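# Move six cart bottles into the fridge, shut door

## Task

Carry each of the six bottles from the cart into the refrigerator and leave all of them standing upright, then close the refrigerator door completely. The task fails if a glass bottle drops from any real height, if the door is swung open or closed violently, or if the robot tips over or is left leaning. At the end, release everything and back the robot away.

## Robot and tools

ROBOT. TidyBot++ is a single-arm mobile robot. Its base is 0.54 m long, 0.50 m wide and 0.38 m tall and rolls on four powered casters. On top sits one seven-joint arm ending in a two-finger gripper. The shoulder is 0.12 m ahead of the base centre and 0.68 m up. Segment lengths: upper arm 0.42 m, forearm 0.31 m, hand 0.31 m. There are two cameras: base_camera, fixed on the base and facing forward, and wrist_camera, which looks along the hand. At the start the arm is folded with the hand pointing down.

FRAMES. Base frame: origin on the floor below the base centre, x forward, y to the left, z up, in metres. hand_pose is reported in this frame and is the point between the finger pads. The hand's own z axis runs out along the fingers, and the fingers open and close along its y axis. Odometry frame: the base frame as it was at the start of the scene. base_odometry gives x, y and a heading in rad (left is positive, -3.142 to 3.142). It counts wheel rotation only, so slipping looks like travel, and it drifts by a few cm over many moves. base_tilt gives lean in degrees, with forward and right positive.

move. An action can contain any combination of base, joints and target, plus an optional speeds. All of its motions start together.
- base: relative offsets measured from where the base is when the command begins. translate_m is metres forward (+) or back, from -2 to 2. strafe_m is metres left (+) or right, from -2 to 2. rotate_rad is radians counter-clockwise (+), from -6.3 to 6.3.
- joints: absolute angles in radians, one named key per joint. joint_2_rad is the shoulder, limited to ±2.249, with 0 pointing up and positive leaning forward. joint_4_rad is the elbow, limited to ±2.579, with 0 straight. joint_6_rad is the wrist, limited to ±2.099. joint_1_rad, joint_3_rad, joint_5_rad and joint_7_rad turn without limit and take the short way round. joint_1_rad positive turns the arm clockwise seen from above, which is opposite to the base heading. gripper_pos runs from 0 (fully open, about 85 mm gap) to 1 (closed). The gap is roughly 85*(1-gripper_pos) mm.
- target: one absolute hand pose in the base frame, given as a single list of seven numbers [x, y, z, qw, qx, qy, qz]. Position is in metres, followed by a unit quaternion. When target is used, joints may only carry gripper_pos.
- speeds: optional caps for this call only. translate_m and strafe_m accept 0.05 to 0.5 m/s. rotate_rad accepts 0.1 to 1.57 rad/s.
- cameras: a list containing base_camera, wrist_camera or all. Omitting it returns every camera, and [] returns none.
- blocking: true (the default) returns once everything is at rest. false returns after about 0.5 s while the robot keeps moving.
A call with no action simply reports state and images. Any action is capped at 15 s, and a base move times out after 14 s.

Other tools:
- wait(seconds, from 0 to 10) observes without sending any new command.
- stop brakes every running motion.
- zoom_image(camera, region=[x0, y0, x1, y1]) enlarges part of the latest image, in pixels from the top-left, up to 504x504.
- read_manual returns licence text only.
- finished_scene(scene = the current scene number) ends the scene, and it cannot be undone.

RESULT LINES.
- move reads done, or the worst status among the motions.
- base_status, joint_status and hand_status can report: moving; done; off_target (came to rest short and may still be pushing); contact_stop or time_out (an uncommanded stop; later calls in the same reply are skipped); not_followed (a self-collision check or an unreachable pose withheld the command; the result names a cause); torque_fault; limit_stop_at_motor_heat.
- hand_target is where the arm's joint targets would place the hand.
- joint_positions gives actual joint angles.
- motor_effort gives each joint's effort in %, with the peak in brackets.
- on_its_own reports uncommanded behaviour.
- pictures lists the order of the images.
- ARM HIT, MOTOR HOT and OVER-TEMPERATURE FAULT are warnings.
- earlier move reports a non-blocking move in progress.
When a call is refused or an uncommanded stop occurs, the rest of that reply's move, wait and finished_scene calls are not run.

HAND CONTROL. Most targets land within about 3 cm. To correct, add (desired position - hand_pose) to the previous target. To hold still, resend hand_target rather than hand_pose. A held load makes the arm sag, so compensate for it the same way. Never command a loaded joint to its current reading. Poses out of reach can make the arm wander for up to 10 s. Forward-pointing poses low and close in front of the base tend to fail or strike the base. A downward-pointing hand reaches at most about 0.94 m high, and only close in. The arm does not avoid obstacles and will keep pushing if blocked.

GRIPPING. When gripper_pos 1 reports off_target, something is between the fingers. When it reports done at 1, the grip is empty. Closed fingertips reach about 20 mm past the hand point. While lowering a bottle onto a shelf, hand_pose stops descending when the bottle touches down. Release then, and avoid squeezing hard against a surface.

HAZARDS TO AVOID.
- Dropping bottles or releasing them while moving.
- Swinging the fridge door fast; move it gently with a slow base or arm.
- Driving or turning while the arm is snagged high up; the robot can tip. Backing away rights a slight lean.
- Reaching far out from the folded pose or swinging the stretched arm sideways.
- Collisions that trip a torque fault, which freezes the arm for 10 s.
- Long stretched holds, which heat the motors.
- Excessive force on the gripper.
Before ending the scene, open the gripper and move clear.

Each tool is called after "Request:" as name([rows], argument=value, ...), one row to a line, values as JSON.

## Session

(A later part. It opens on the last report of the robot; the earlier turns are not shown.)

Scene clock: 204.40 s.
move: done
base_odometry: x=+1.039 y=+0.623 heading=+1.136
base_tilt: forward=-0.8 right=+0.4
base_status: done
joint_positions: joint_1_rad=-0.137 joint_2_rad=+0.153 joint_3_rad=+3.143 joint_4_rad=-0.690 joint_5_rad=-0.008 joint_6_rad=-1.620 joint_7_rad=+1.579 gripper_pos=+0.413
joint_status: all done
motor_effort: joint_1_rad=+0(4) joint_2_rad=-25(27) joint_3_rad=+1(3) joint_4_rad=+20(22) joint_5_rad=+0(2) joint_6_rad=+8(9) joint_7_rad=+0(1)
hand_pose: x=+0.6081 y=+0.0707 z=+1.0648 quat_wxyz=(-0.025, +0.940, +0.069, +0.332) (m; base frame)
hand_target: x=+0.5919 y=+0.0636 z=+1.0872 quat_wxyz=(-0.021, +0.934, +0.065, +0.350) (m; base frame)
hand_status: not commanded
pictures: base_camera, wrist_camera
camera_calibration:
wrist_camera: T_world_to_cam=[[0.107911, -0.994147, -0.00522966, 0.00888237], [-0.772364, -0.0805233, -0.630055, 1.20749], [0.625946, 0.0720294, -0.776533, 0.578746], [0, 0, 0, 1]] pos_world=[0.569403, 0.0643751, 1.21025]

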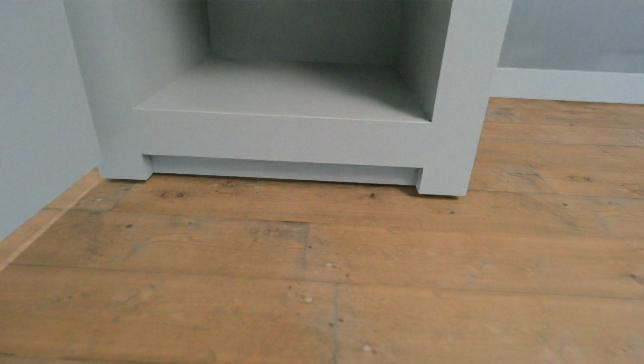

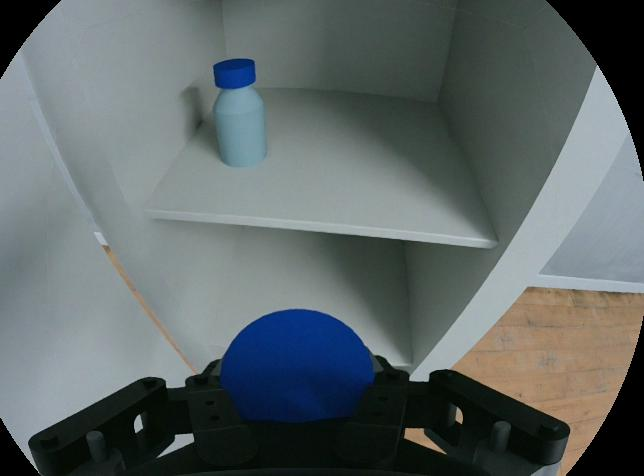

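Request:
move(base={"translate_m": 0.355}, speeds={"translate_m": 0.22}, cameras=["wrist_camera"])

Request:
move(joints={"joint_1_rad": -0.137, "joint_2_rad": 0.105, "joint_4_rad": -0.76, "joint_6_rad": -1.5}, cameras=[])

Request:
move(joints={"joint_1_rad": -0.137, "joint_2_rad": 0.095, "joint_4_rad": -0.82, "joint_6_rad": -1.455}, cameras=["wrist_camera"])

Scene clock: 209.77 s.
move: done
base_odometry: x=+1.188 y=+0.945 heading=+1.136
base_tilt: forward=-0.8 right=+0.4
base_status: done
joint_positions: joint_1_rad=-0.137 joint_2_rad=+0.151 joint_3_rad=+3.143 joint_4_rad=-0.688 joint_5_rad=-0.008 joint_6_rad=-1.621 joint_7_rad=+1.579 gripper_pos=+0.413
joint_status: not commanded
motor_effort: joint_1_rad=+0(1) joint_2_rad=-25(28) joint_3_rad=+1(1) joint_4_rad=+20(21) joint_5_rad=+0(1) joint_6_rad=+8(9) joint_7_rad=+0(1)
hand_pose: x=+0.6071 y=+0.0706 z=+1.0660 quat_wxyz=(-0.025, +0.940, +0.069, +0.333) (m; base frame)
hand_target: x=+0.5919 y=+0.0636 z=+1.0872 quat_wxyz=(-0.021, +0.934, +0.065, +0.350) (m; base frame)
hand_status: not commanded
pictures: wrist_camera
camera_calibration:
wrist_camera: T_world_to_cam=[[0.10793, -0.994144, -0.00526955, 0.00889247], [-0.771295, -0.0803898, -0.63138, 1.20826], [0.62726, 0.0722095, -0.775455, 0.578333], [0, 0, 0, 1]] pos_world=[0.568204, 0.0642114, 1.21139]

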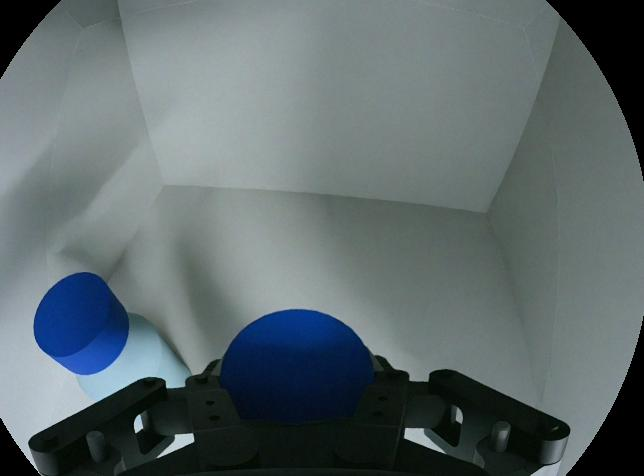

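Scene clock: 210.67 s.
move: done
base_odometry: x=+1.188 y=+0.945 heading=+1.136
base_tilt: forward=-0.9 right=+0.4
base_status: not commanded
joint_positions: joint_1_rad=-0.137 joint_2_rad=+0.143 joint_3_rad=+3.143 joint_4_rad=-0.765 joint_5_rad=-0.008 joint_6_rad=-1.545 joint_7_rad=+1.579 gripper_pos=+0.413
joint_status: all done
motor_effort: joint_1_rad=+0(1) joint_2_rad=-25(28) joint_3_rad=+1(1) joint_4_rad=+22(23) joint_5_rad=+0(1) joint_6_rad=+8(9) joint_7_rad=+1(1)
hand_pose: x=+0.6195 y=+0.0722 z=+1.0516 quat_wxyz=(-0.025, +0.939, +0.069, +0.337) (m; base frame)
hand_target: x=+0.6162 y=+0.0667 z=+1.0821 quat_wxyz=(-0.023, +0.923, +0.064, +0.378) (m; base frame)
hand_status: not commanded
pictures: none
No camera images: "cameras" was empty.

Scene clock: 211.43 s.
move: done
base_odometry: x=+1.188 y=+0.945 heading=+1.136
base_tilt: forward=-0.8 right=+0.4
base_status: not commanded
joint_positions: joint_1_rad=-0.137 joint_2_rad=+0.128 joint_3_rad=+3.143 joint_4_rad=-0.814 joint_5_rad=-0.008 joint_6_rad=-1.501 joint_7_rad=+1.579 gripper_pos=+0.413
joint_status: all done
motor_effort: joint_1_rad=+0(1) joint_2_rad=-23(25) joint_3_rad=+1(1) joint_4_rad=+20(22) joint_5_rad=+0(1) joint_6_rad=+7(9) joint_7_rad=+1(1)
hand_pose: x=+0.6221 y=+0.0726 z=+1.0454 quat_wxyz=(-0.026, +0.937, +0.068, +0.341) (m; base frame)
hand_target: x=+0.6207 y=+0.0673 z=+1.0692 quat_wxyz=(-0.022, +0.924, +0.064, +0.376) (m; base frame)
hand_status: not commanded
pictures: wrist_camera
camera_calibration:
wrist_camera: T_world_to_cam=[[0.107238, -0.994213, -0.00641112, 0.0108018], [-0.760678, -0.0778929, -0.644439, 1.21382], [0.64021, 0.0739852, -0.764629, 0.533258], [0, 0, 0, 1]] pos_world=[0.580774, 0.0658343, 1.19005]

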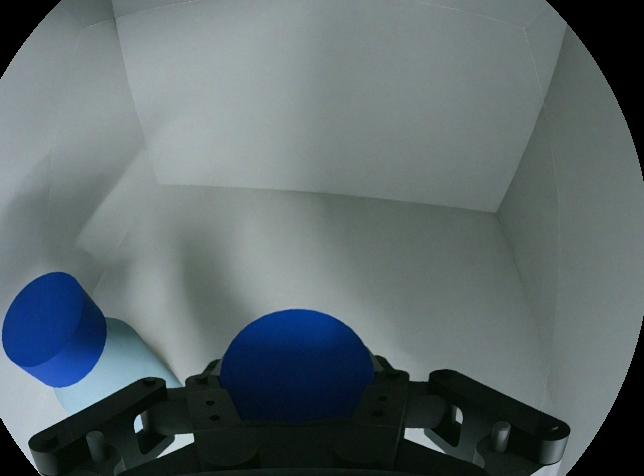

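Request:
move(joints={"joint_1_rad": -0.137, "joint_2_rad": 0.095, "joint_4_rad": -0.85, "joint_6_rad": -1.425}, cameras=[])

Request:
move(joints={"joint_1_rad": -0.137, "joint_2_rad": 0.098, "joint_4_rad": -0.875, "joint_6_rad": -1.42}, cameras=["wrist_camera"])

Scene clock: 222.87 s.
move: done
base_odometry: x=+1.188 y=+0.945 heading=+1.136
base_tilt: forward=-0.8 right=+0.4
base_status: not commanded
joint_positions: joint_1_rad=-0.137 joint_2_rad=+0.120 joint_3_rad=+3.143 joint_4_rad=-0.840 joint_5_rad=-0.008 joint_6_rad=-1.467 joint_7_rad=+1.579 gripper_pos=+0.413
joint_status: all done
motor_effort: joint_1_rad=+0(1) joint_2_rad=-22(23) joint_3_rad=+1(1) joint_4_rad=+20(20) joint_5_rad=+0(1) joint_6_rad=+8(8) joint_7_rad=+1(1)
hand_pose: x=+0.6256 y=+0.0730 z=+1.0449 quat_wxyz=(-0.026, +0.934, +0.068, +0.349) (m; base frame)
hand_target: x=+0.6263 y=+0.0680 z=+1.0617 quat_wxyz=(-0.022, +0.924, +0.064, +0.376) (m; base frame)
hand_status: not commanded
pictures: none
No camera images: "cameras" was empty.

Scene clock: 223.47 s.
move: done
base_odometry: x=+1.188 y=+0.945 heading=+1.136
base_tilt: forward=-0.8 right=+0.4
base_status: not commanded
joint_positions: joint_1_rad=-0.137 joint_2_rad=+0.112 joint_3_rad=+3.143 joint_4_rad=-0.855 joint_5_rad=-0.008 joint_6_rad=-1.454 joint_7_rad=+1.579 gripper_pos=+0.413
joint_status: all done
motor_effort: joint_1_rad=+0(1) joint_2_rad=-20(22) joint_3_rad=+1(1) joint_4_rad=+18(20) joint_5_rad=+0(1) joint_6_rad=+6(7) joint_7_rad=+0(1)
hand_pose: x=+0.6250 y=+0.0729 z=+1.0446 quat_wxyz=(-0.026, +0.933, +0.068, +0.352) (m; base frame)
hand_target: x=+0.6274 y=+0.0681 z=+1.0494 quat_wxyz=(-0.022, +0.929, +0.064, +0.365) (m; base frame)
hand_status: not commanded
pictures: wrist_camera
camera_calibration:
wrist_camera: T_world_to_cam=[[0.107071, -0.994225, -0.00729644, 0.0118843], [-0.74608, -0.0754925, -0.661563, 1.22408], [0.657191, 0.076278, -0.749854, 0.504598], [0, 0, 0, 1]] pos_world=[0.58037, 0.0657347, 1.18827]

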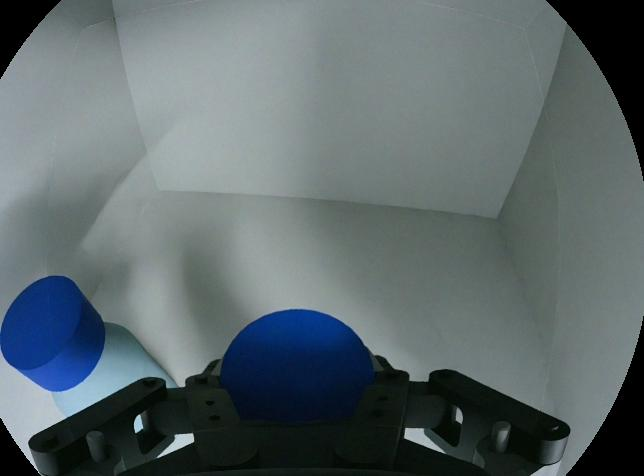

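Request:
move(joints={"joint_1_rad": -0.137, "joint_2_rad": 0.098, "joint_4_rad": -0.885, "joint_6_rad": -1.41}, cameras=[])

Request:
move(joints={"gripper_pos": 0.12}, cameras=["wrist_camera"])

Request:
move(base={"translate_m": -0.1, "strafe_m": -0.013}, speeds={"translate_m": 0.2}, cameras=["wrist_camera"])

Request:
move(base={"translate_m": -0.38}, speeds={"translate_m": 0.4}, cameras=["wrist_camera"])

Scene clock: 227.00 s.
move: done
base_odometry: x=+1.188 y=+0.945 heading=+1.136
base_tilt: forward=-0.9 right=+0.4
base_status: not commanded
joint_positions: joint_1_rad=-0.137 joint_2_rad=+0.107 joint_3_rad=+3.143 joint_4_rad=-0.864 joint_5_rad=-0.008 joint_6_rad=-1.446 joint_7_rad=+1.579 gripper_pos=+0.413
joint_status: all done
motor_effort: joint_1_rad=+0(1) joint_2_rad=-19(20) joint_3_rad=+1(1) joint_4_rad=+18(19) joint_5_rad=+0(0) joint_6_rad=+6(7) joint_7_rad=+1(1)
hand_pose: x=+0.6246 y=+0.0729 z=+1.0445 quat_wxyz=(-0.027, +0.933, +0.068, +0.353) (m; base frame)
hand_target: x=+0.6292 y=+0.0684 z=+1.0468 quat_wxyz=(-0.022, +0.929, +0.064, +0.365) (m; base frame)
hand_status: not commanded
pictures: none
No camera images: "cameras" was empty.

Scene clock: 227.80 s.
move: done
base_odometry: x=+1.188 y=+0.945 heading=+1.136
base_tilt: forward=-0.8 right=+0.4
base_status: not commanded
joint_positions: joint_1_rad=-0.137 joint_2_rad=+0.107 joint_3_rad=+3.143 joint_4_rad=-0.867 joint_5_rad=-0.008 joint_6_rad=-1.446 joint_7_rad=+1.579 gripper_pos=+0.120
joint_status: all done
motor_effort: joint_1_rad=+0(1) joint_2_rad=-21(21) joint_3_rad=+1(1) joint_4_rad=+18(19) joint_5_rad=+0(2) joint_6_rad=+6(6) joint_7_rad=+0(1)
hand_pose: x=+0.6245 y=+0.0729 z=+1.0431 quat_wxyz=(-0.026, +0.933, +0.068, +0.352) (m; base frame)
hand_target: x=+0.6292 y=+0.0684 z=+1.0468 quat_wxyz=(-0.022, +0.929, +0.064, +0.365) (m; base frame)
hand_status: not commanded
pictures: wrist_camera
camera_calibration:
wrist_camera: T_world_to_cam=[[0.107021, -0.994229, -0.00736782, 0.0119618], [-0.745481, -0.0753374, -0.662256, 1.22312], [0.657879, 0.0763678, -0.749242, 0.50272], [0, 0, 0, 1]] pos_world=[0.579804, 0.0656479, 1.18677]

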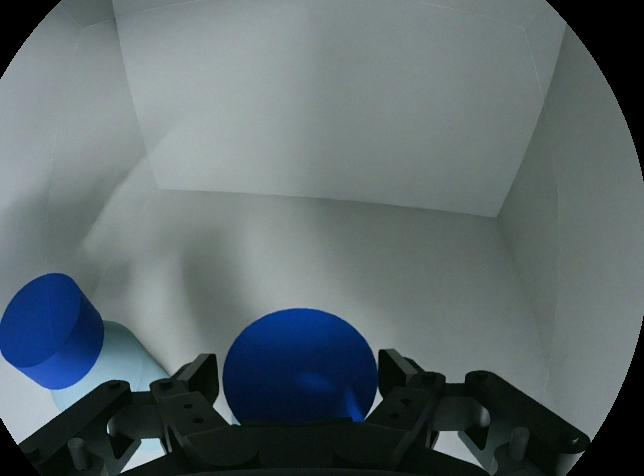

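Scene clock: 229.07 s.
move: done
base_odometry: x=+1.158 y=+0.849 heading=+1.136
base_tilt: forward=-0.9 right=+0.4
base_status: done
joint_positions: joint_1_rad=-0.137 joint_2_rad=+0.100 joint_3_rad=+3.143 joint_4_rad=-0.868 joint_5_rad=-0.008 joint_6_rad=-1.443 joint_7_rad=+1.579 gripper_pos=+0.120
joint_status: not commanded
motor_effort: joint_1_rad=+0(1) joint_2_rad=-20(24) joint_3_rad=+1(1) joint_4_rad=+19(19) joint_5_rad=+0(1) joint_6_rad=+6(7) joint_7_rad=+1(1)
hand_pose: x=+0.6224 y=+0.0726 z=+1.0468 quat_wxyz=(-0.027, +0.932, +0.068, +0.356) (m; base frame)
hand_target: x=+0.6292 y=+0.0684 z=+1.0468 quat_wxyz=(-0.022, +0.929, +0.064, +0.365) (m; base frame)
hand_status: not commanded
pictures: wrist_camera
camera_calibration:
wrist_camera: T_world_to_cam=[[0.107067, -0.994223, -0.00763058, 0.0121696], [-0.739845, -0.0745415, -0.668635, 1.22704], [0.664203, 0.0772342, -0.743551, 0.496917], [0, 0, 0, 1]] pos_world=[0.576462, 0.0651856, 1.19002]

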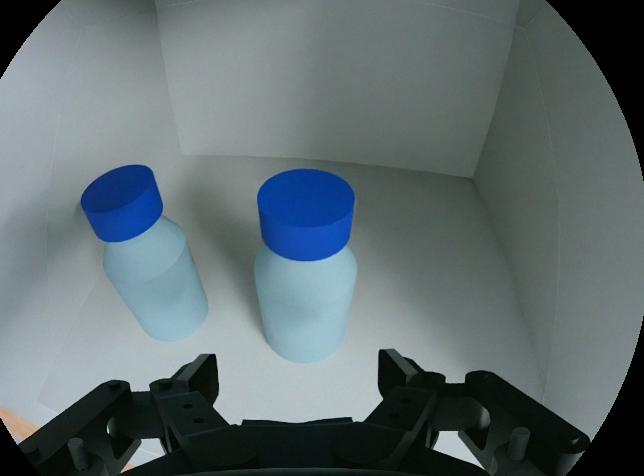

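Scene clock: 231.10 s.
move: done
base_odometry: x=+0.998 y=+0.504 heading=+1.136
base_tilt: forward=-0.9 right=+0.4
base_status: done
joint_positions: joint_1_rad=-0.137 joint_2_rad=+0.100 joint_3_rad=+3.143 joint_4_rad=-0.869 joint_5_rad=-0.008 joint_6_rad=-1.442 joint_7_rad=+1.579 gripper_pos=+0.120
joint_status: not commanded
motor_effort: joint_1_rad=+0(1) joint_2_rad=-20(24) joint_3_rad=+1(1) joint_4_rad=+19(19) joint_5_rad=+0(1) joint_6_rad=+6(7) joint_7_rad=+1(1)
hand_pose: x=+0.6228 y=+0.0726 z=+1.0464 quat_wxyz=(-0.027, +0.932, +0.068, +0.356) (m; base frame)
hand_target: x=+0.6292 y=+0.0684 z=+1.0468 quat_wxyz=(-0.022, +0.929, +0.064, +0.365) (m; base frame)
hand_status: not commanded
pictures: wrist_camera
camera_calibration:
wrist_camera: T_world_to_cam=[[0.107057, -0.994224, -0.00763648, 0.0121897], [-0.739853, -0.0745312, -0.668627, 1.22707], [0.664196, 0.0772312, -0.743559, 0.496379], [0, 0, 0, 1]] pos_world=[0.576856, 0.0652385, 1.18963]

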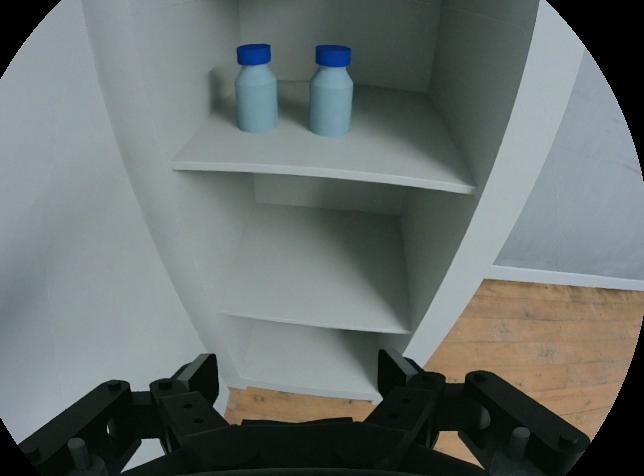

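Request:
move(base={"translate_m": 0.06, "strafe_m": -0.14, "rotate_rad": -2.045}, speeds={"rotate_rad": 1.1, "translate_m": 0.2}, joints={"joint_1_rad": 0, "joint_2_rad": 0.026, "joint_4_rad": -1.139, "joint_6_rad": -1.29, "gripper_pos": 0.12}, cameras=["wrist_camera"])

Scene clock: 242.47 s.
move: done
base_odometry: x=+1.150 y=+0.500 heading=-0.909
base_tilt: forward=-0.8 right=+0.4
base_status: done
joint_positions: joint_1_rad=-0.009 joint_2_rad=+0.046 joint_3_rad=+3.143 joint_4_rad=-1.123 joint_5_rad=-0.008 joint_6_rad=-1.323 joint_7_rad=+1.579 gripper_pos=+0.120
joint_status: all done
motor_effort: joint_1_rad=+0(5) joint_2_rad=-19(25) joint_3_rad=+1(5) joint_4_rad=+18(21) joint_5_rad=-1(2) joint_6_rad=+5(7) joint_7_rad=+0(2)
hand_pose: x=+0.6158 y=+0.0079 z=+0.9773 quat_wxyz=(-0.004, +0.948, +0.008, +0.319) (m; base frame)
hand_target: x=+0.6162 y=-0.0020 z=+0.9858 quat_wxyz=(+0.003, +0.942, +0.001, +0.337) (m; base frame)
hand_status: not commanded
pictures: wrist_camera
camera_calibration:
wrist_camera: T_world_to_cam=[[-0.0214201, -0.999753, -0.00588581, 0.025516], [-0.79479, 0.0205995, -0.606535, 1.14329], [0.606506, -0.00831403, -0.795035, 0.541183], [0, 0, 0, 1]] pos_world=[0.580989, 0.00645801, 1.12385]

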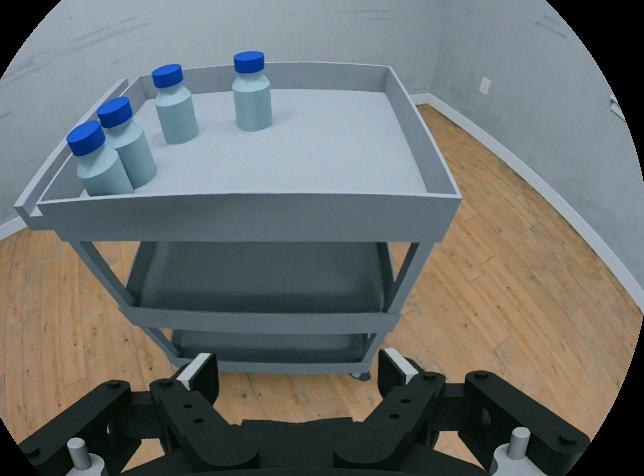

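Request:
move(base={"translate_m": 0.33, "strafe_m": 0.307}, speeds={"translate_m": 0.3}, cameras=["wrist_camera"])

Request:
move(joints={"joint_1_rad": 0, "joint_2_rad": -0.025, "joint_4_rad": -1.36, "joint_6_rad": -1.08})

Scene clock: 247.10 s.
move: done
base_odometry: x=+1.596 y=+0.428 heading=-0.909
base_tilt: forward=-0.8 right=+0.4
base_status: done
joint_positions: joint_1_rad=-0.009 joint_2_rad=+0.035 joint_3_rad=+3.143 joint_4_rad=-1.123 joint_5_rad=-0.008 joint_6_rad=-1.323 joint_7_rad=+1.579 gripper_pos=+0.120
joint_status: not commanded
motor_effort: joint_1_rad=+0(2) joint_2_rad=-19(22) joint_3_rad=+1(2) joint_4_rad=+19(21) joint_5_rad=-1(1) joint_6_rad=+5(6) joint_7_rad=+0(1)
hand_pose: x=+0.6126 y=+0.0077 z=+0.9829 quat_wxyz=(-0.004, +0.946, +0.008, +0.325) (m; base frame)
hand_target: x=+0.6162 y=-0.0020 z=+0.9858 quat_wxyz=(+0.003, +0.942, +0.001, +0.337) (m; base frame)
hand_status: not commanded
pictures: wrist_camera
camera_calibration:
wrist_camera: T_world_to_cam=[[-0.0218248, -0.999742, -0.00624443, 0.0258185], [-0.787672, 0.0210411, -0.615735, 1.14881], [0.615708, -0.00851974, -0.787928, 0.534913], [0, 0, 0, 1]] pos_world=[0.5761, 0.00619688, 1.129]

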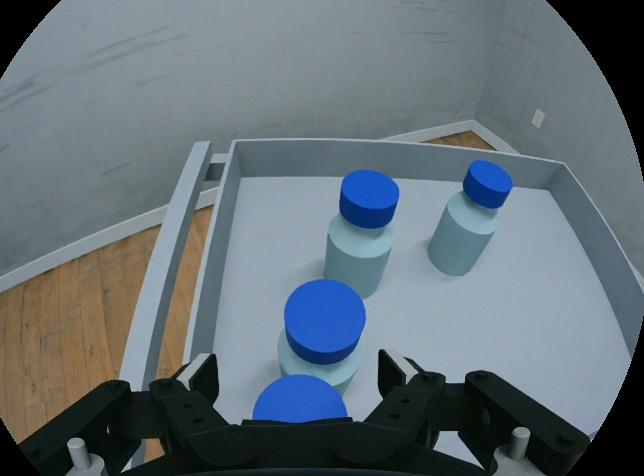

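Scene clock: 248.33 s.
move: done
base_odometry: x=+1.596 y=+0.428 heading=-0.909
base_tilt: forward=-0.8 right=+0.3
base_status: not commanded
joint_positions: joint_1_rad=-0.009 joint_2_rad=-0.004 joint_3_rad=+3.143 joint_4_rad=-1.342 joint_5_rad=-0.008 joint_6_rad=-1.120 joint_7_rad=+1.579 gripper_pos=+0.120
joint_status: all done
motor_effort: joint_1_rad=+0(1) joint_2_rad=-19(20) joint_3_rad=+1(1) joint_4_rad=+21(23) joint_5_rad=+0(1) joint_6_rad=+6(6) joint_7_rad=+0(1)
hand_pose: x=+0.6197 y=+0.0075 z=+0.9338 quat_wxyz=(-0.004, +0.942, +0.007, +0.335) (m; base frame)
hand_target: x=+0.6210 y=-0.0021 z=+0.9432 quat_wxyz=(+0.003, +0.935, +0.001, +0.355) (m; base frame)
hand_status: not commanded
pictures: base_camera, wrist_camera
camera_calibration:
wrist_camera: T_world_to_cam=[[-0.0232944, -0.9997, -0.00750822, 0.0276128], [-0.773719, 0.0227838, -0.633119, 1.1317], [0.6331, -0.00893889, -0.774018, 0.468072], [0, 0, 0, 1]] pos_world=[0.579924, 0.0060042, 1.079]

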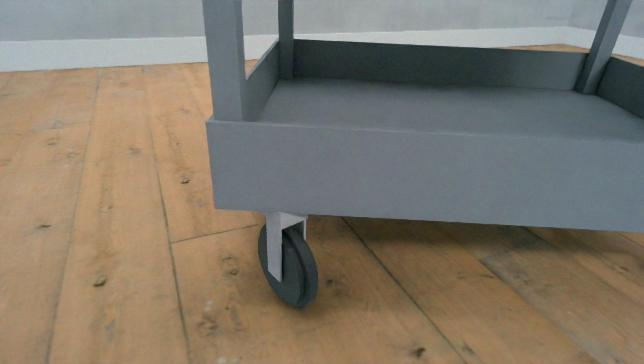

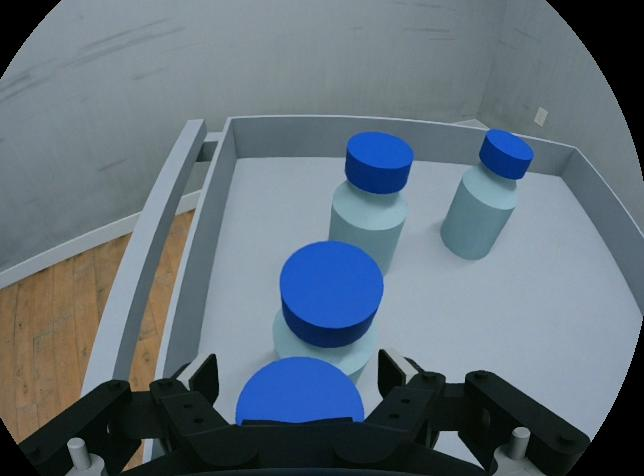

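Request:
move(base={"translate_m": -0.006, "strafe_m": -0.001}, joints={"joint_1_rad": 0, "joint_2_rad": -0.043, "joint_4_rad": -1.505, "joint_6_rad": -0.954}, cameras=["wrist_camera"])

Scene clock: 250.97 s.
move: done
base_odometry: x=+1.591 y=+0.432 heading=-0.909
base_tilt: forward=-0.9 right=+0.4
base_status: done
joint_positions: joint_1_rad=-0.009 joint_2_rad=-0.028 joint_3_rad=+3.143 joint_4_rad=-1.489 joint_5_rad=-0.008 joint_6_rad=-0.993 joint_7_rad=+1.579 gripper_pos=+0.120
joint_status: all done
motor_effort: joint_1_rad=+0(1) joint_2_rad=-18(24) joint_3_rad=+1(2) joint_4_rad=+20(22) joint_5_rad=-1(1) joint_6_rad=+6(7) joint_7_rad=+1(1)
hand_pose: x=+0.6173 y=+0.0073 z=+0.8963 quat_wxyz=(-0.004, +0.941, +0.006, +0.337) (m; base frame)
hand_target: x=+0.6200 y=-0.0021 z=+0.9034 quat_wxyz=(+0.003, +0.935, +0.001, +0.355) (m; base frame)
hand_status: not commanded
pictures: wrist_camera
camera_calibration:
wrist_camera: T_world_to_cam=[[-0.0244367, -0.999671, -0.00784335, 0.0280351], [-0.77121, 0.0238431, -0.636134, 1.10732], [0.636112, -0.00949613, -0.771539, 0.436544], [0, 0, 0, 1]] pos_world=[0.576969, 0.00576946, 1.04143]

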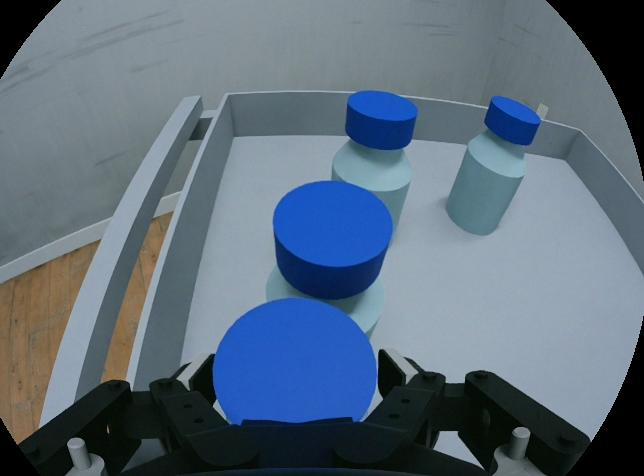

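Request:
move(base={"translate_m": 0.007}, cameras=[])

Request:
move(joints={"gripper_pos": 0.6}, cameras=["wrist_camera"])

Request:
move(joints={"joint_1_rad": 0, "joint_2_rad": 0.13, "joint_4_rad": -0.67, "joint_6_rad": -1.63}, cameras=["wrist_camera"])

Scene clock: 252.90 s.
move: done
base_odometry: x=+1.595 y=+0.427 heading=-0.909
base_tilt: forward=-0.8 right=+0.4
base_status: done
joint_positions: joint_1_rad=-0.009 joint_2_rad=-0.034 joint_3_rad=+3.143 joint_4_rad=-1.489 joint_5_rad=-0.008 joint_6_rad=-0.989 joint_7_rad=+1.579 gripper_pos=+0.120
joint_status: not commanded
motor_effort: joint_1_rad=+0(2) joint_2_rad=-18(19) joint_3_rad=+1(2) joint_4_rad=+20(22) joint_5_rad=+0(1) joint_6_rad=+6(6) joint_7_rad=+1(1)
hand_pose: x=+0.6168 y=+0.0073 z=+0.8999 quat_wxyz=(-0.004, +0.940, +0.006, +0.341) (m; base frame)
hand_target: x=+0.6200 y=-0.0021 z=+0.9034 quat_wxyz=(+0.003, +0.935, +0.001, +0.355) (m; base frame)
hand_status: not commanded
pictures: none
No camera images: "cameras" was empty.

Scene clock: 253.70 s.
move: off_target
base_odometry: x=+1.595 y=+0.427 heading=-0.909
base_tilt: forward=-0.8 right=+0.4
base_status: not commanded
joint_positions: joint_1_rad=-0.009 joint_2_rad=-0.045 joint_3_rad=+3.143 joint_4_rad=-1.492 joint_5_rad=-0.008 joint_6_rad=-0.979 joint_7_rad=+1.579 gripper_pos=+0.412
joint_status: gripper_pos off_target (ended at +0.412, target +0.600)
motor_effort: joint_1_rad=+0(2) joint_2_rad=-15(20) joint_3_rad=+1(3) joint_4_rad=+20(23) joint_5_rad=-1(1) joint_6_rad=+6(7) joint_7_rad=+0(1)
hand_pose: x=+0.6164 y=+0.0072 z=+0.9058 quat_wxyz=(-0.004, +0.937, +0.006, +0.350) (m; base frame)
hand_target: x=+0.6200 y=-0.0021 z=+0.9034 quat_wxyz=(+0.003, +0.935, +0.001, +0.355) (m; base frame)
hand_status: not commanded
pictures: wrist_camera
camera_calibration:
wrist_camera: T_world_to_cam=[[-0.0243292, -0.999666, -0.00876936, 0.0288257], [-0.753122, 0.0240962, -0.657439, 1.12077], [0.65743, -0.00939053, -0.753457, 0.414927], [0, 0, 0, 1]] pos_world=[0.571991, 0.00570622, 1.04972]

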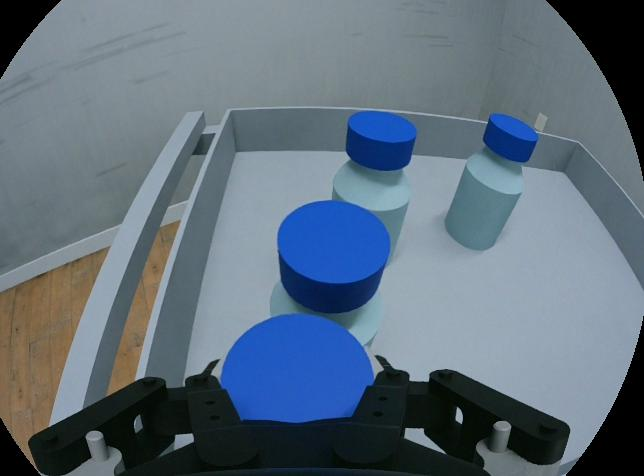

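Scene clock: 256.07 s.
move: done
base_odometry: x=+1.595 y=+0.427 heading=-0.909
base_tilt: forward=-0.8 right=+0.4
base_status: not commanded
joint_positions: joint_1_rad=-0.009 joint_2_rad=+0.132 joint_3_rad=+3.143 joint_4_rad=-0.689 joint_5_rad=-0.008 joint_6_rad=-1.597 joint_7_rad=+1.579 gripper_pos=+0.412
joint_status: all done
motor_effort: joint_1_rad=+0(1) joint_2_rad=-22(24) joint_3_rad=+1(1) joint_4_rad=+19(26) joint_5_rad=-1(1) joint_6_rad=+8(10) joint_7_rad=+0(1)
hand_pose: x=+0.6107 y=+0.0077 z=+1.0795 quat_wxyz=(-0.004, +0.935, +0.009, +0.354) (m; base frame)
hand_target: x=+0.6024 y=-0.0016 z=+1.0823 quat_wxyz=(+0.003, +0.937, +0.001, +0.348) (m; base frame)
hand_status: not commanded
pictures: wrist_camera
camera_calibration:
wrist_camera: T_world_to_cam=[[-0.0195979, -0.999786, -0.00658818, 0.0254561], [-0.748377, 0.0190386, -0.663, 1.23379], [0.662984, -0.00806295, -0.74859, 0.540866], [0, 0, 0, 1]] pos_world=[0.565252, 0.00632199, 1.22306]

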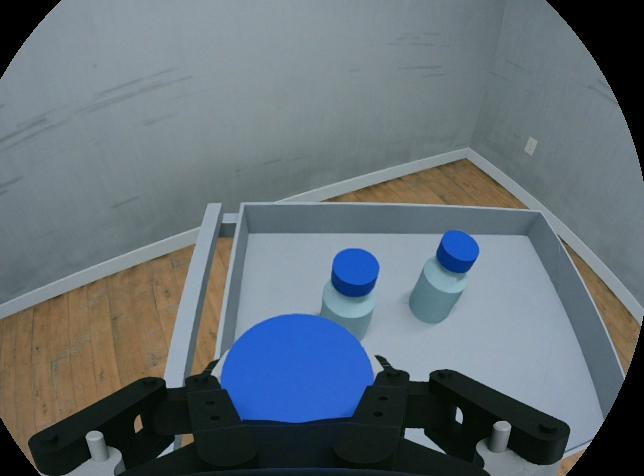

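Request:
move(base={"translate_m": -0.35, "strafe_m": -0.29}, speeds={"translate_m": 0.4}, cameras=["wrist_camera"])

Request:
move(base={"rotate_rad": 2.045}, speeds={"rotate_rad": 1.2}, joints={"joint_1_rad": 0, "joint_2_rad": 0.12, "joint_4_rad": -0.665, "joint_6_rad": -1.64}, cameras=[])

Scene clock: 261.90 s.
move: done
base_odometry: x=+1.151 y=+0.525 heading=-0.909
base_tilt: forward=-0.8 right=+0.4
base_status: done
joint_positions: joint_1_rad=-0.008 joint_2_rad=+0.149 joint_3_rad=+3.143 joint_4_rad=-0.687 joint_5_rad=-0.008 joint_6_rad=-1.603 joint_7_rad=+1.579 gripper_pos=+0.412
joint_status: not commanded
motor_effort: joint_1_rad=+0(2) joint_2_rad=-23(26) joint_3_rad=+1(3) joint_4_rad=+20(20) joint_5_rad=-1(2) joint_6_rad=+8(8) joint_7_rad=+1(1)
hand_pose: x=+0.6157 y=+0.0075 z=+1.0712 quat_wxyz=(-0.004, +0.939, +0.009, +0.344) (m; base frame)
hand_target: x=+0.6024 y=-0.0016 z=+1.0823 quat_wxyz=(+0.003, +0.937, +0.001, +0.348) (m; base frame)
hand_status: not commanded
pictures: wrist_camera
camera_calibration:
wrist_camera: T_world_to_cam=[[-0.0202453, -0.999777, -0.00599412, 0.0250303], [-0.761426, 0.0193036, -0.647964, 1.22401], [0.647935, -0.00855415, -0.761647, 0.5546], [0, 0, 0, 1]] pos_world=[0.573157, 0.00614105, 1.21568]

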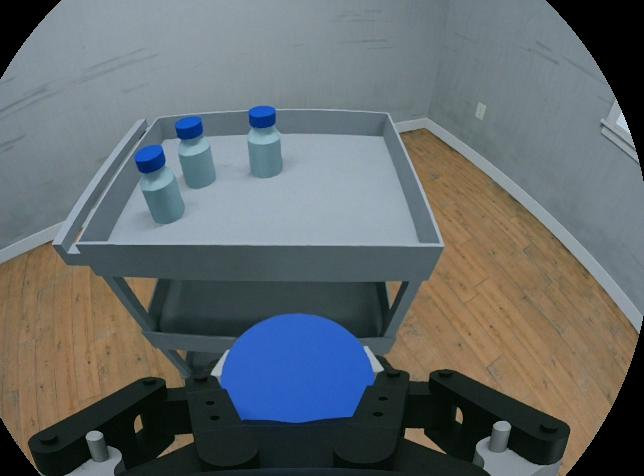

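Scene clock: 264.73 s.
move: done
base_odometry: x=+1.151 y=+0.525 heading=+1.136
base_tilt: forward=-0.8 right=+0.4
base_status: done
joint_positions: joint_1_rad=-0.006 joint_2_rad=+0.148 joint_3_rad=+3.143 joint_4_rad=-0.684 joint_5_rad=-0.008 joint_6_rad=-1.612 joint_7_rad=+1.579 gripper_pos=+0.412
joint_status: all done
motor_effort: joint_1_rad=+0(3) joint_2_rad=-23(26) joint_3_rad=+1(3) joint_4_rad=+19(20) joint_5_rad=+0(2) joint_6_rad=+7(8) joint_7_rad=+0(1)
hand_pose: x=+0.6134 y=+0.0062 z=+1.0714 quat_wxyz=(-0.003, +0.940, +0.007, +0.342) (m; base frame)
hand_target: x=+0.5961 y=-0.0016 z=+1.0872 quat_wxyz=(+0.003, +0.937, +0.001, +0.351) (m; base frame)
hand_status: not commanded
pictures: none
No camera images: "cameras" was empty.

Request:
move(base={"translate_m": 0.04, "strafe_m": 0.083}, cameras=["wrist_camera"])

Scene clock: 268.07 s.
move: done
base_odometry: x=+1.093 y=+0.596 heading=+1.136
base_tilt: forward=-0.9 right=+0.4
base_status: done
joint_positions: joint_1_rad=-0.005 joint_2_rad=+0.145 joint_3_rad=+3.143 joint_4_rad=-0.683 joint_5_rad=-0.008 joint_6_rad=-1.612 joint_7_rad=+1.579 gripper_pos=+0.412
joint_status: not commanded
motor_effort: joint_1_rad=+0(5) joint_2_rad=-23(26) joint_3_rad=+1(4) joint_4_rad=+20(20) joint_5_rad=-1(2) joint_6_rad=+8(8) joint_7_rad=+0(1)
hand_pose: x=+0.6122 y=+0.0062 z=+1.0729 quat_wxyz=(-0.003, +0.939, +0.007, +0.343) (m; base frame)
hand_target: x=+0.5961 y=-0.0016 z=+1.0872 quat_wxyz=(+0.003, +0.937, +0.001, +0.351) (m; base frame)
hand_status: not commanded
pictures: wrist_camera
camera_calibration:
wrist_camera: T_world_to_cam=[[-0.0227965, -0.999723, -0.00587019, 0.0250852], [-0.762498, 0.0211841, -0.646644, 1.2217], [0.646589, -0.0102652, -0.762769, 0.560116], [0, 0, 0, 1]] pos_world=[0.569947, 0.00494748, 1.21739]

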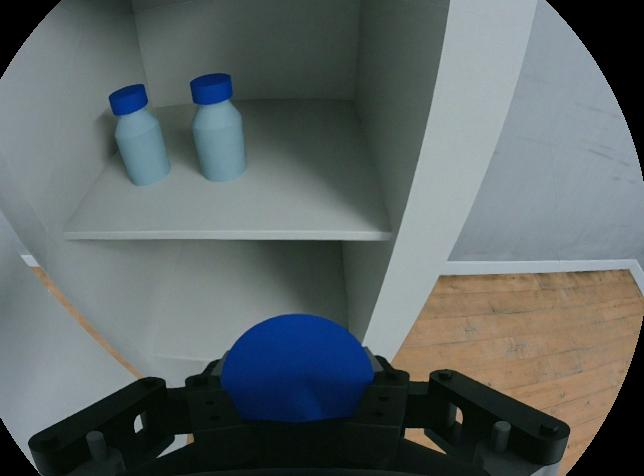

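Request:
move(base={"translate_m": 0.36, "strafe_m": -0.008}, speeds={"translate_m": 0.22}, cameras=["wrist_camera"])

Request:
move(joints={"joint_1_rad": 0, "joint_2_rad": 0.105, "joint_4_rad": -0.76, "joint_6_rad": -1.5}, cameras=[])

Request:
move(joints={"joint_1_rad": 0, "joint_2_rad": 0.095, "joint_4_rad": -0.82, "joint_6_rad": -1.455}, cameras=["wrist_camera"])

Request:
move(joints={"joint_1_rad": 0, "joint_2_rad": 0.095, "joint_4_rad": -0.85, "joint_6_rad": -1.425}, cameras=[])

Request:
move(joints={"joint_1_rad": 0, "joint_2_rad": 0.098, "joint_4_rad": -0.875, "joint_6_rad": -1.42}, cameras=["wrist_camera"])

Scene clock: 274.17 s.
move: done
base_odometry: x=+1.252 y=+0.919 heading=+1.137
base_tilt: forward=-0.8 right=+0.4
base_status: done
joint_positions: joint_1_rad=-0.005 joint_2_rad=+0.142 joint_3_rad=+3.143 joint_4_rad=-0.681 joint_5_rad=-0.008 joint_6_rad=-1.614 joint_7_rad=+1.579 gripper_pos=+0.412
joint_status: not commanded
motor_effort: joint_1_rad=+0(1) joint_2_rad=-23(26) joint_3_rad=+1(1) joint_4_rad=+19(21) joint_5_rad=+0(1) joint_6_rad=+7(8) joint_7_rad=+1(1)
hand_pose: x=+0.6107 y=+0.0062 z=+1.0747 quat_wxyz=(-0.003, +0.939, +0.007, +0.345) (m; base frame)
hand_target: x=+0.5961 y=-0.0016 z=+1.0872 quat_wxyz=(+0.003, +0.937, +0.001, +0.351) (m; base frame)
hand_status: not commanded
pictures: wrist_camera
camera_calibration:
wrist_camera: T_world_to_cam=[[-0.0227679, -0.999723, -0.00593475, 0.0251029], [-0.760755, 0.0211765, -0.648694, 1.22279], [0.64864, -0.0102545, -0.761027, 0.559412], [0, 0, 0, 1]] pos_world=[0.567959, 0.00493803, 1.21909]

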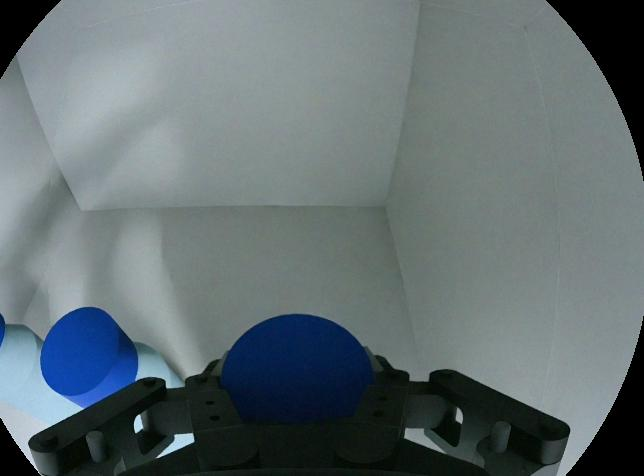

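Scene clock: 275.07 s.
move: done
base_odometry: x=+1.252 y=+0.919 heading=+1.137
base_tilt: forward=-0.8 right=+0.4
base_status: not commanded
joint_positions: joint_1_rad=-0.005 joint_2_rad=+0.135 joint_3_rad=+3.143 joint_4_rad=-0.758 joint_5_rad=-0.008 joint_6_rad=-1.539 joint_7_rad=+1.579 gripper_pos=+0.412
joint_status: all done
motor_effort: joint_1_rad=+0(1) joint_2_rad=-24(25) joint_3_rad=+1(1) joint_4_rad=+20(21) joint_5_rad=+0(1) joint_6_rad=+7(8) joint_7_rad=+0(1)
hand_pose: x=+0.6232 y=+0.0062 z=+1.0600 quat_wxyz=(-0.003, +0.938, +0.007, +0.348) (m; base frame)
hand_target: x=+0.6206 y=-0.0018 z=+1.0821 quat_wxyz=(+0.003, +0.926, +0.001, +0.379) (m; base frame)
hand_status: not commanded
pictures: none
No camera images: "cameras" was empty.

Scene clock: 275.83 s.
move: done
base_odometry: x=+1.252 y=+0.919 heading=+1.137
base_tilt: forward=-0.8 right=+0.4
base_status: not commanded
joint_positions: joint_1_rad=-0.005 joint_2_rad=+0.127 joint_3_rad=+3.143 joint_4_rad=-0.814 joint_5_rad=-0.008 joint_6_rad=-1.499 joint_7_rad=+1.579 gripper_pos=+0.412
joint_status: all done
motor_effort: joint_1_rad=+0(1) joint_2_rad=-23(25) joint_3_rad=+1(1) joint_4_rad=+21(21) joint_5_rad=+0(1) joint_6_rad=+7(8) joint_7_rad=+1(1)
hand_pose: x=+0.6271 y=+0.0062 z=+1.0467 quat_wxyz=(-0.003, +0.939, +0.007, +0.344) (m; base frame)
hand_target: x=+0.6252 y=-0.0019 z=+1.0692 quat_wxyz=(+0.003, +0.927, +0.001, +0.376) (m; base frame)
hand_status: not commanded
pictures: wrist_camera
camera_calibration:
wrist_camera: T_world_to_cam=[[-0.0235303, -0.999702, -0.00651628, 0.0264545], [-0.761961, 0.0221534, -0.647244, 1.21643], [0.647195, -0.0102647, -0.762255, 0.529619], [0, 0, 0, 1]] pos_world=[0.584729, 0.00493494, 1.1912]

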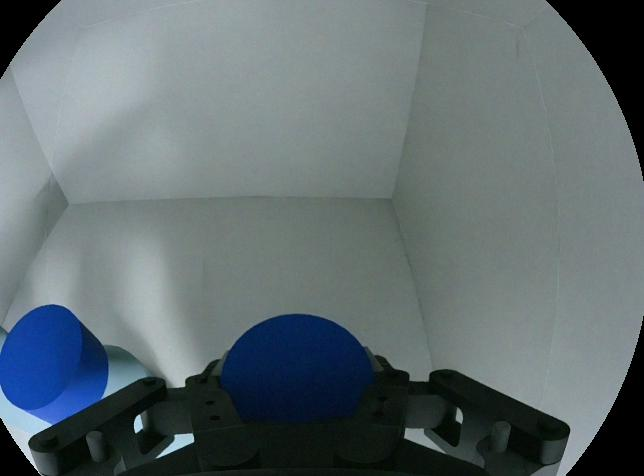

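Scene clock: 276.47 s.
move: done
base_odometry: x=+1.252 y=+0.919 heading=+1.137
base_tilt: forward=-0.8 right=+0.4
base_status: not commanded
joint_positions: joint_1_rad=-0.005 joint_2_rad=+0.119 joint_3_rad=+3.143 joint_4_rad=-0.839 joint_5_rad=-0.008 joint_6_rad=-1.464 joint_7_rad=+1.579 gripper_pos=+0.412
joint_status: all done
motor_effort: joint_1_rad=+0(1) joint_2_rad=-22(23) joint_3_rad=+1(1) joint_4_rad=+19(21) joint_5_rad=-1(1) joint_6_rad=+7(8) joint_7_rad=+1(1)
hand_pose: x=+0.6314 y=+0.0062 z=+1.0461 quat_wxyz=(-0.003, +0.936, +0.007, +0.352) (m; base frame)
hand_target: x=+0.6308 y=-0.0019 z=+1.0616 quat_wxyz=(+0.003, +0.927, +0.001, +0.376) (m; base frame)
hand_status: not commanded
pictures: none
No camera images: "cameras" was empty.

Scene clock: 277.07 s.
move: done
base_odometry: x=+1.252 y=+0.919 heading=+1.137
base_tilt: forward=-0.8 right=+0.4
base_status: not commanded
joint_positions: joint_1_rad=-0.005 joint_2_rad=+0.112 joint_3_rad=+3.143 joint_4_rad=-0.854 joint_5_rad=-0.008 joint_6_rad=-1.451 joint_7_rad=+1.579 gripper_pos=+0.412
joint_status: all done
motor_effort: joint_1_rad=+0(1) joint_2_rad=-20(22) joint_3_rad=+1(1) joint_4_rad=+17(19) joint_5_rad=+0(1) joint_6_rad=+6(7) joint_7_rad=+0(1)
hand_pose: x=+0.6307 y=+0.0062 z=+1.0458 quat_wxyz=(-0.003, +0.935, +0.007, +0.355) (m; base frame)
hand_target: x=+0.6320 y=-0.0019 z=+1.0494 quat_wxyz=(+0.003, +0.931, +0.001, +0.366) (m; base frame)
hand_status: not commanded
pictures: wrist_camera
camera_calibration:
wrist_camera: T_world_to_cam=[[-0.0236954, -0.999692, -0.00740572, 0.0275637], [-0.746919, 0.0226268, -0.66453, 1.22717], [0.664492, -0.0102148, -0.747225, 0.499977], [0, 0, 0, 1]] pos_world=[0.58502, 0.00489541, 1.18929]

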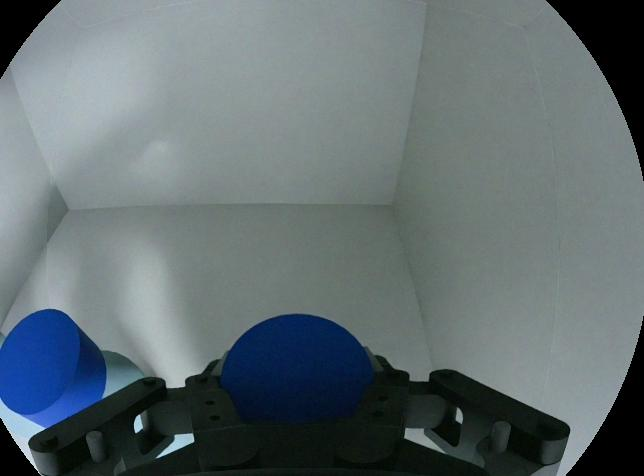

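Request:
move(joints={"joint_1_rad": 0, "joint_2_rad": 0.098, "joint_4_rad": -0.885, "joint_6_rad": -1.41}, cameras=[])

Request:
move(joints={"gripper_pos": 0.12}, cameras=["wrist_camera"])

Request:
move(base={"translate_m": -0.1}, speeds={"translate_m": 0.2}, cameras=["wrist_camera"])

Request:
move(base={"translate_m": -0.35, "strafe_m": -0.05}, speeds={"translate_m": 0.4}, cameras=["wrist_camera"])

Scene clock: 280.00 s.
move: done
base_odometry: x=+1.252 y=+0.919 heading=+1.137
base_tilt: forward=-0.8 right=+0.4
base_status: not commanded
joint_positions: joint_1_rad=-0.005 joint_2_rad=+0.107 joint_3_rad=+3.143 joint_4_rad=-0.862 joint_5_rad=-0.008 joint_6_rad=-1.443 joint_7_rad=+1.579 gripper_pos=+0.412
joint_status: all done
motor_effort: joint_1_rad=+0(1) joint_2_rad=-19(20) joint_3_rad=+1(1) joint_4_rad=+17(18) joint_5_rad=-1(1) joint_6_rad=+6(6) joint_7_rad=+1(1)
hand_pose: x=+0.6307 y=+0.0062 z=+1.0458 quat_wxyz=(-0.003, +0.934, +0.007, +0.357) (m; base frame)
hand_target: x=+0.6337 y=-0.0019 z=+1.0468 quat_wxyz=(+0.003, +0.931, +0.001, +0.366) (m; base frame)
hand_status: not commanded
pictures: none
No camera images: "cameras" was empty.

Scene clock: 280.80 s.
move: done
base_odometry: x=+1.252 y=+0.919 heading=+1.137
base_tilt: forward=-0.8 right=+0.4
base_status: not commanded
joint_positions: joint_1_rad=-0.005 joint_2_rad=+0.107 joint_3_rad=+3.143 joint_4_rad=-0.867 joint_5_rad=-0.008 joint_6_rad=-1.443 joint_7_rad=+1.579 gripper_pos=+0.120
joint_status: all done
motor_effort: joint_1_rad=+0(0) joint_2_rad=-20(21) joint_3_rad=+1(1) joint_4_rad=+19(19) joint_5_rad=-1(1) joint_6_rad=+6(6) joint_7_rad=+0(1)
hand_pose: x=+0.6304 y=+0.0062 z=+1.0437 quat_wxyz=(-0.003, +0.935, +0.007, +0.354) (m; base frame)
hand_target: x=+0.6337 y=-0.0019 z=+1.0468 quat_wxyz=(+0.003, +0.931, +0.001, +0.366) (m; base frame)
hand_status: not commanded
pictures: wrist_camera
camera_calibration:
wrist_camera: T_world_to_cam=[[-0.0237563, -0.99969, -0.00744623, 0.0276147], [-0.747035, 0.022701, -0.664397, 1.22547], [0.664361, -0.010221, -0.747342, 0.498837], [0, 0, 0, 1]] pos_world=[0.584719, 0.0048852, 1.18721]

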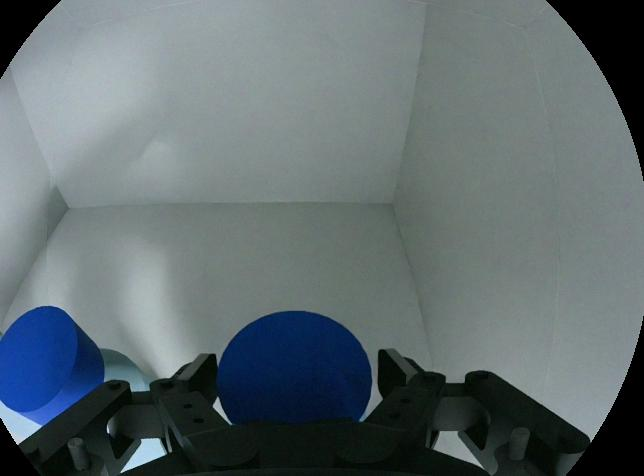

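Scene clock: 282.13 s.
move: done
base_odometry: x=+1.210 y=+0.828 heading=+1.137
base_tilt: forward=-0.8 right=+0.4
base_status: done
joint_positions: joint_1_rad=-0.005 joint_2_rad=+0.099 joint_3_rad=+3.143 joint_4_rad=-0.868 joint_5_rad=-0.008 joint_6_rad=-1.442 joint_7_rad=+1.579 gripper_pos=+0.120
joint_status: not commanded
motor_effort: joint_1_rad=+0(1) joint_2_rad=-21(24) joint_3_rad=+1(2) joint_4_rad=+18(19) joint_5_rad=+0(1) joint_6_rad=+6(7) joint_7_rad=+1(1)
hand_pose: x=+0.6277 y=+0.0062 z=+1.0474 quat_wxyz=(-0.003, +0.934, +0.007, +0.358) (m; base frame)
hand_target: x=+0.6337 y=-0.0019 z=+1.0468 quat_wxyz=(+0.003, +0.931, +0.001, +0.366) (m; base frame)
hand_status: not commanded
pictures: wrist_camera
camera_calibration:
wrist_camera: T_world_to_cam=[[-0.0237054, -0.999689, -0.00768292, 0.0277789], [-0.741769, 0.0227407, -0.67027, 1.22877], [0.670237, -0.0101901, -0.742077, 0.494181], [0, 0, 0, 1]] pos_world=[0.580902, 0.00486307, 1.19054]

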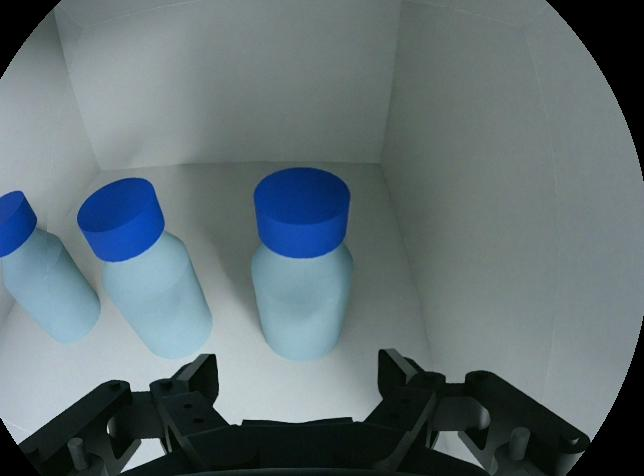

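Scene clock: 284.17 s.
move: done
base_odometry: x=+1.108 y=+0.490 heading=+1.137
base_tilt: forward=-0.8 right=+0.4
base_status: done
joint_positions: joint_1_rad=-0.005 joint_2_rad=+0.098 joint_3_rad=+3.143 joint_4_rad=-0.869 joint_5_rad=-0.008 joint_6_rad=-1.441 joint_7_rad=+1.579 gripper_pos=+0.120
joint_status: not commanded
motor_effort: joint_1_rad=+0(1) joint_2_rad=-20(24) joint_3_rad=+1(1) joint_4_rad=+18(20) joint_5_rad=+0(1) joint_6_rad=+6(7) joint_7_rad=+0(1)
hand_pose: x=+0.6272 y=+0.0062 z=+1.0479 quat_wxyz=(-0.003, +0.933, +0.007, +0.359) (m; base frame)
hand_target: x=+0.6337 y=-0.0019 z=+1.0468 quat_wxyz=(+0.003, +0.931, +0.001, +0.366) (m; base frame)
hand_status: not commanded
pictures: wrist_camera
camera_calibration:
wrist_camera: T_world_to_cam=[[-0.0236996, -0.999689, -0.00772252, 0.0278054], [-0.740928, 0.0227501, -0.671199, 1.22918], [0.671166, -0.0101853, -0.741237, 0.49344], [0, 0, 0, 1]] pos_world=[0.58021, 0.00485871, 1.19099]

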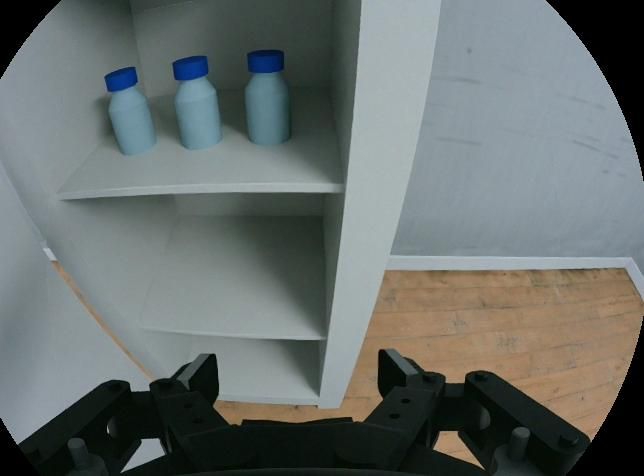

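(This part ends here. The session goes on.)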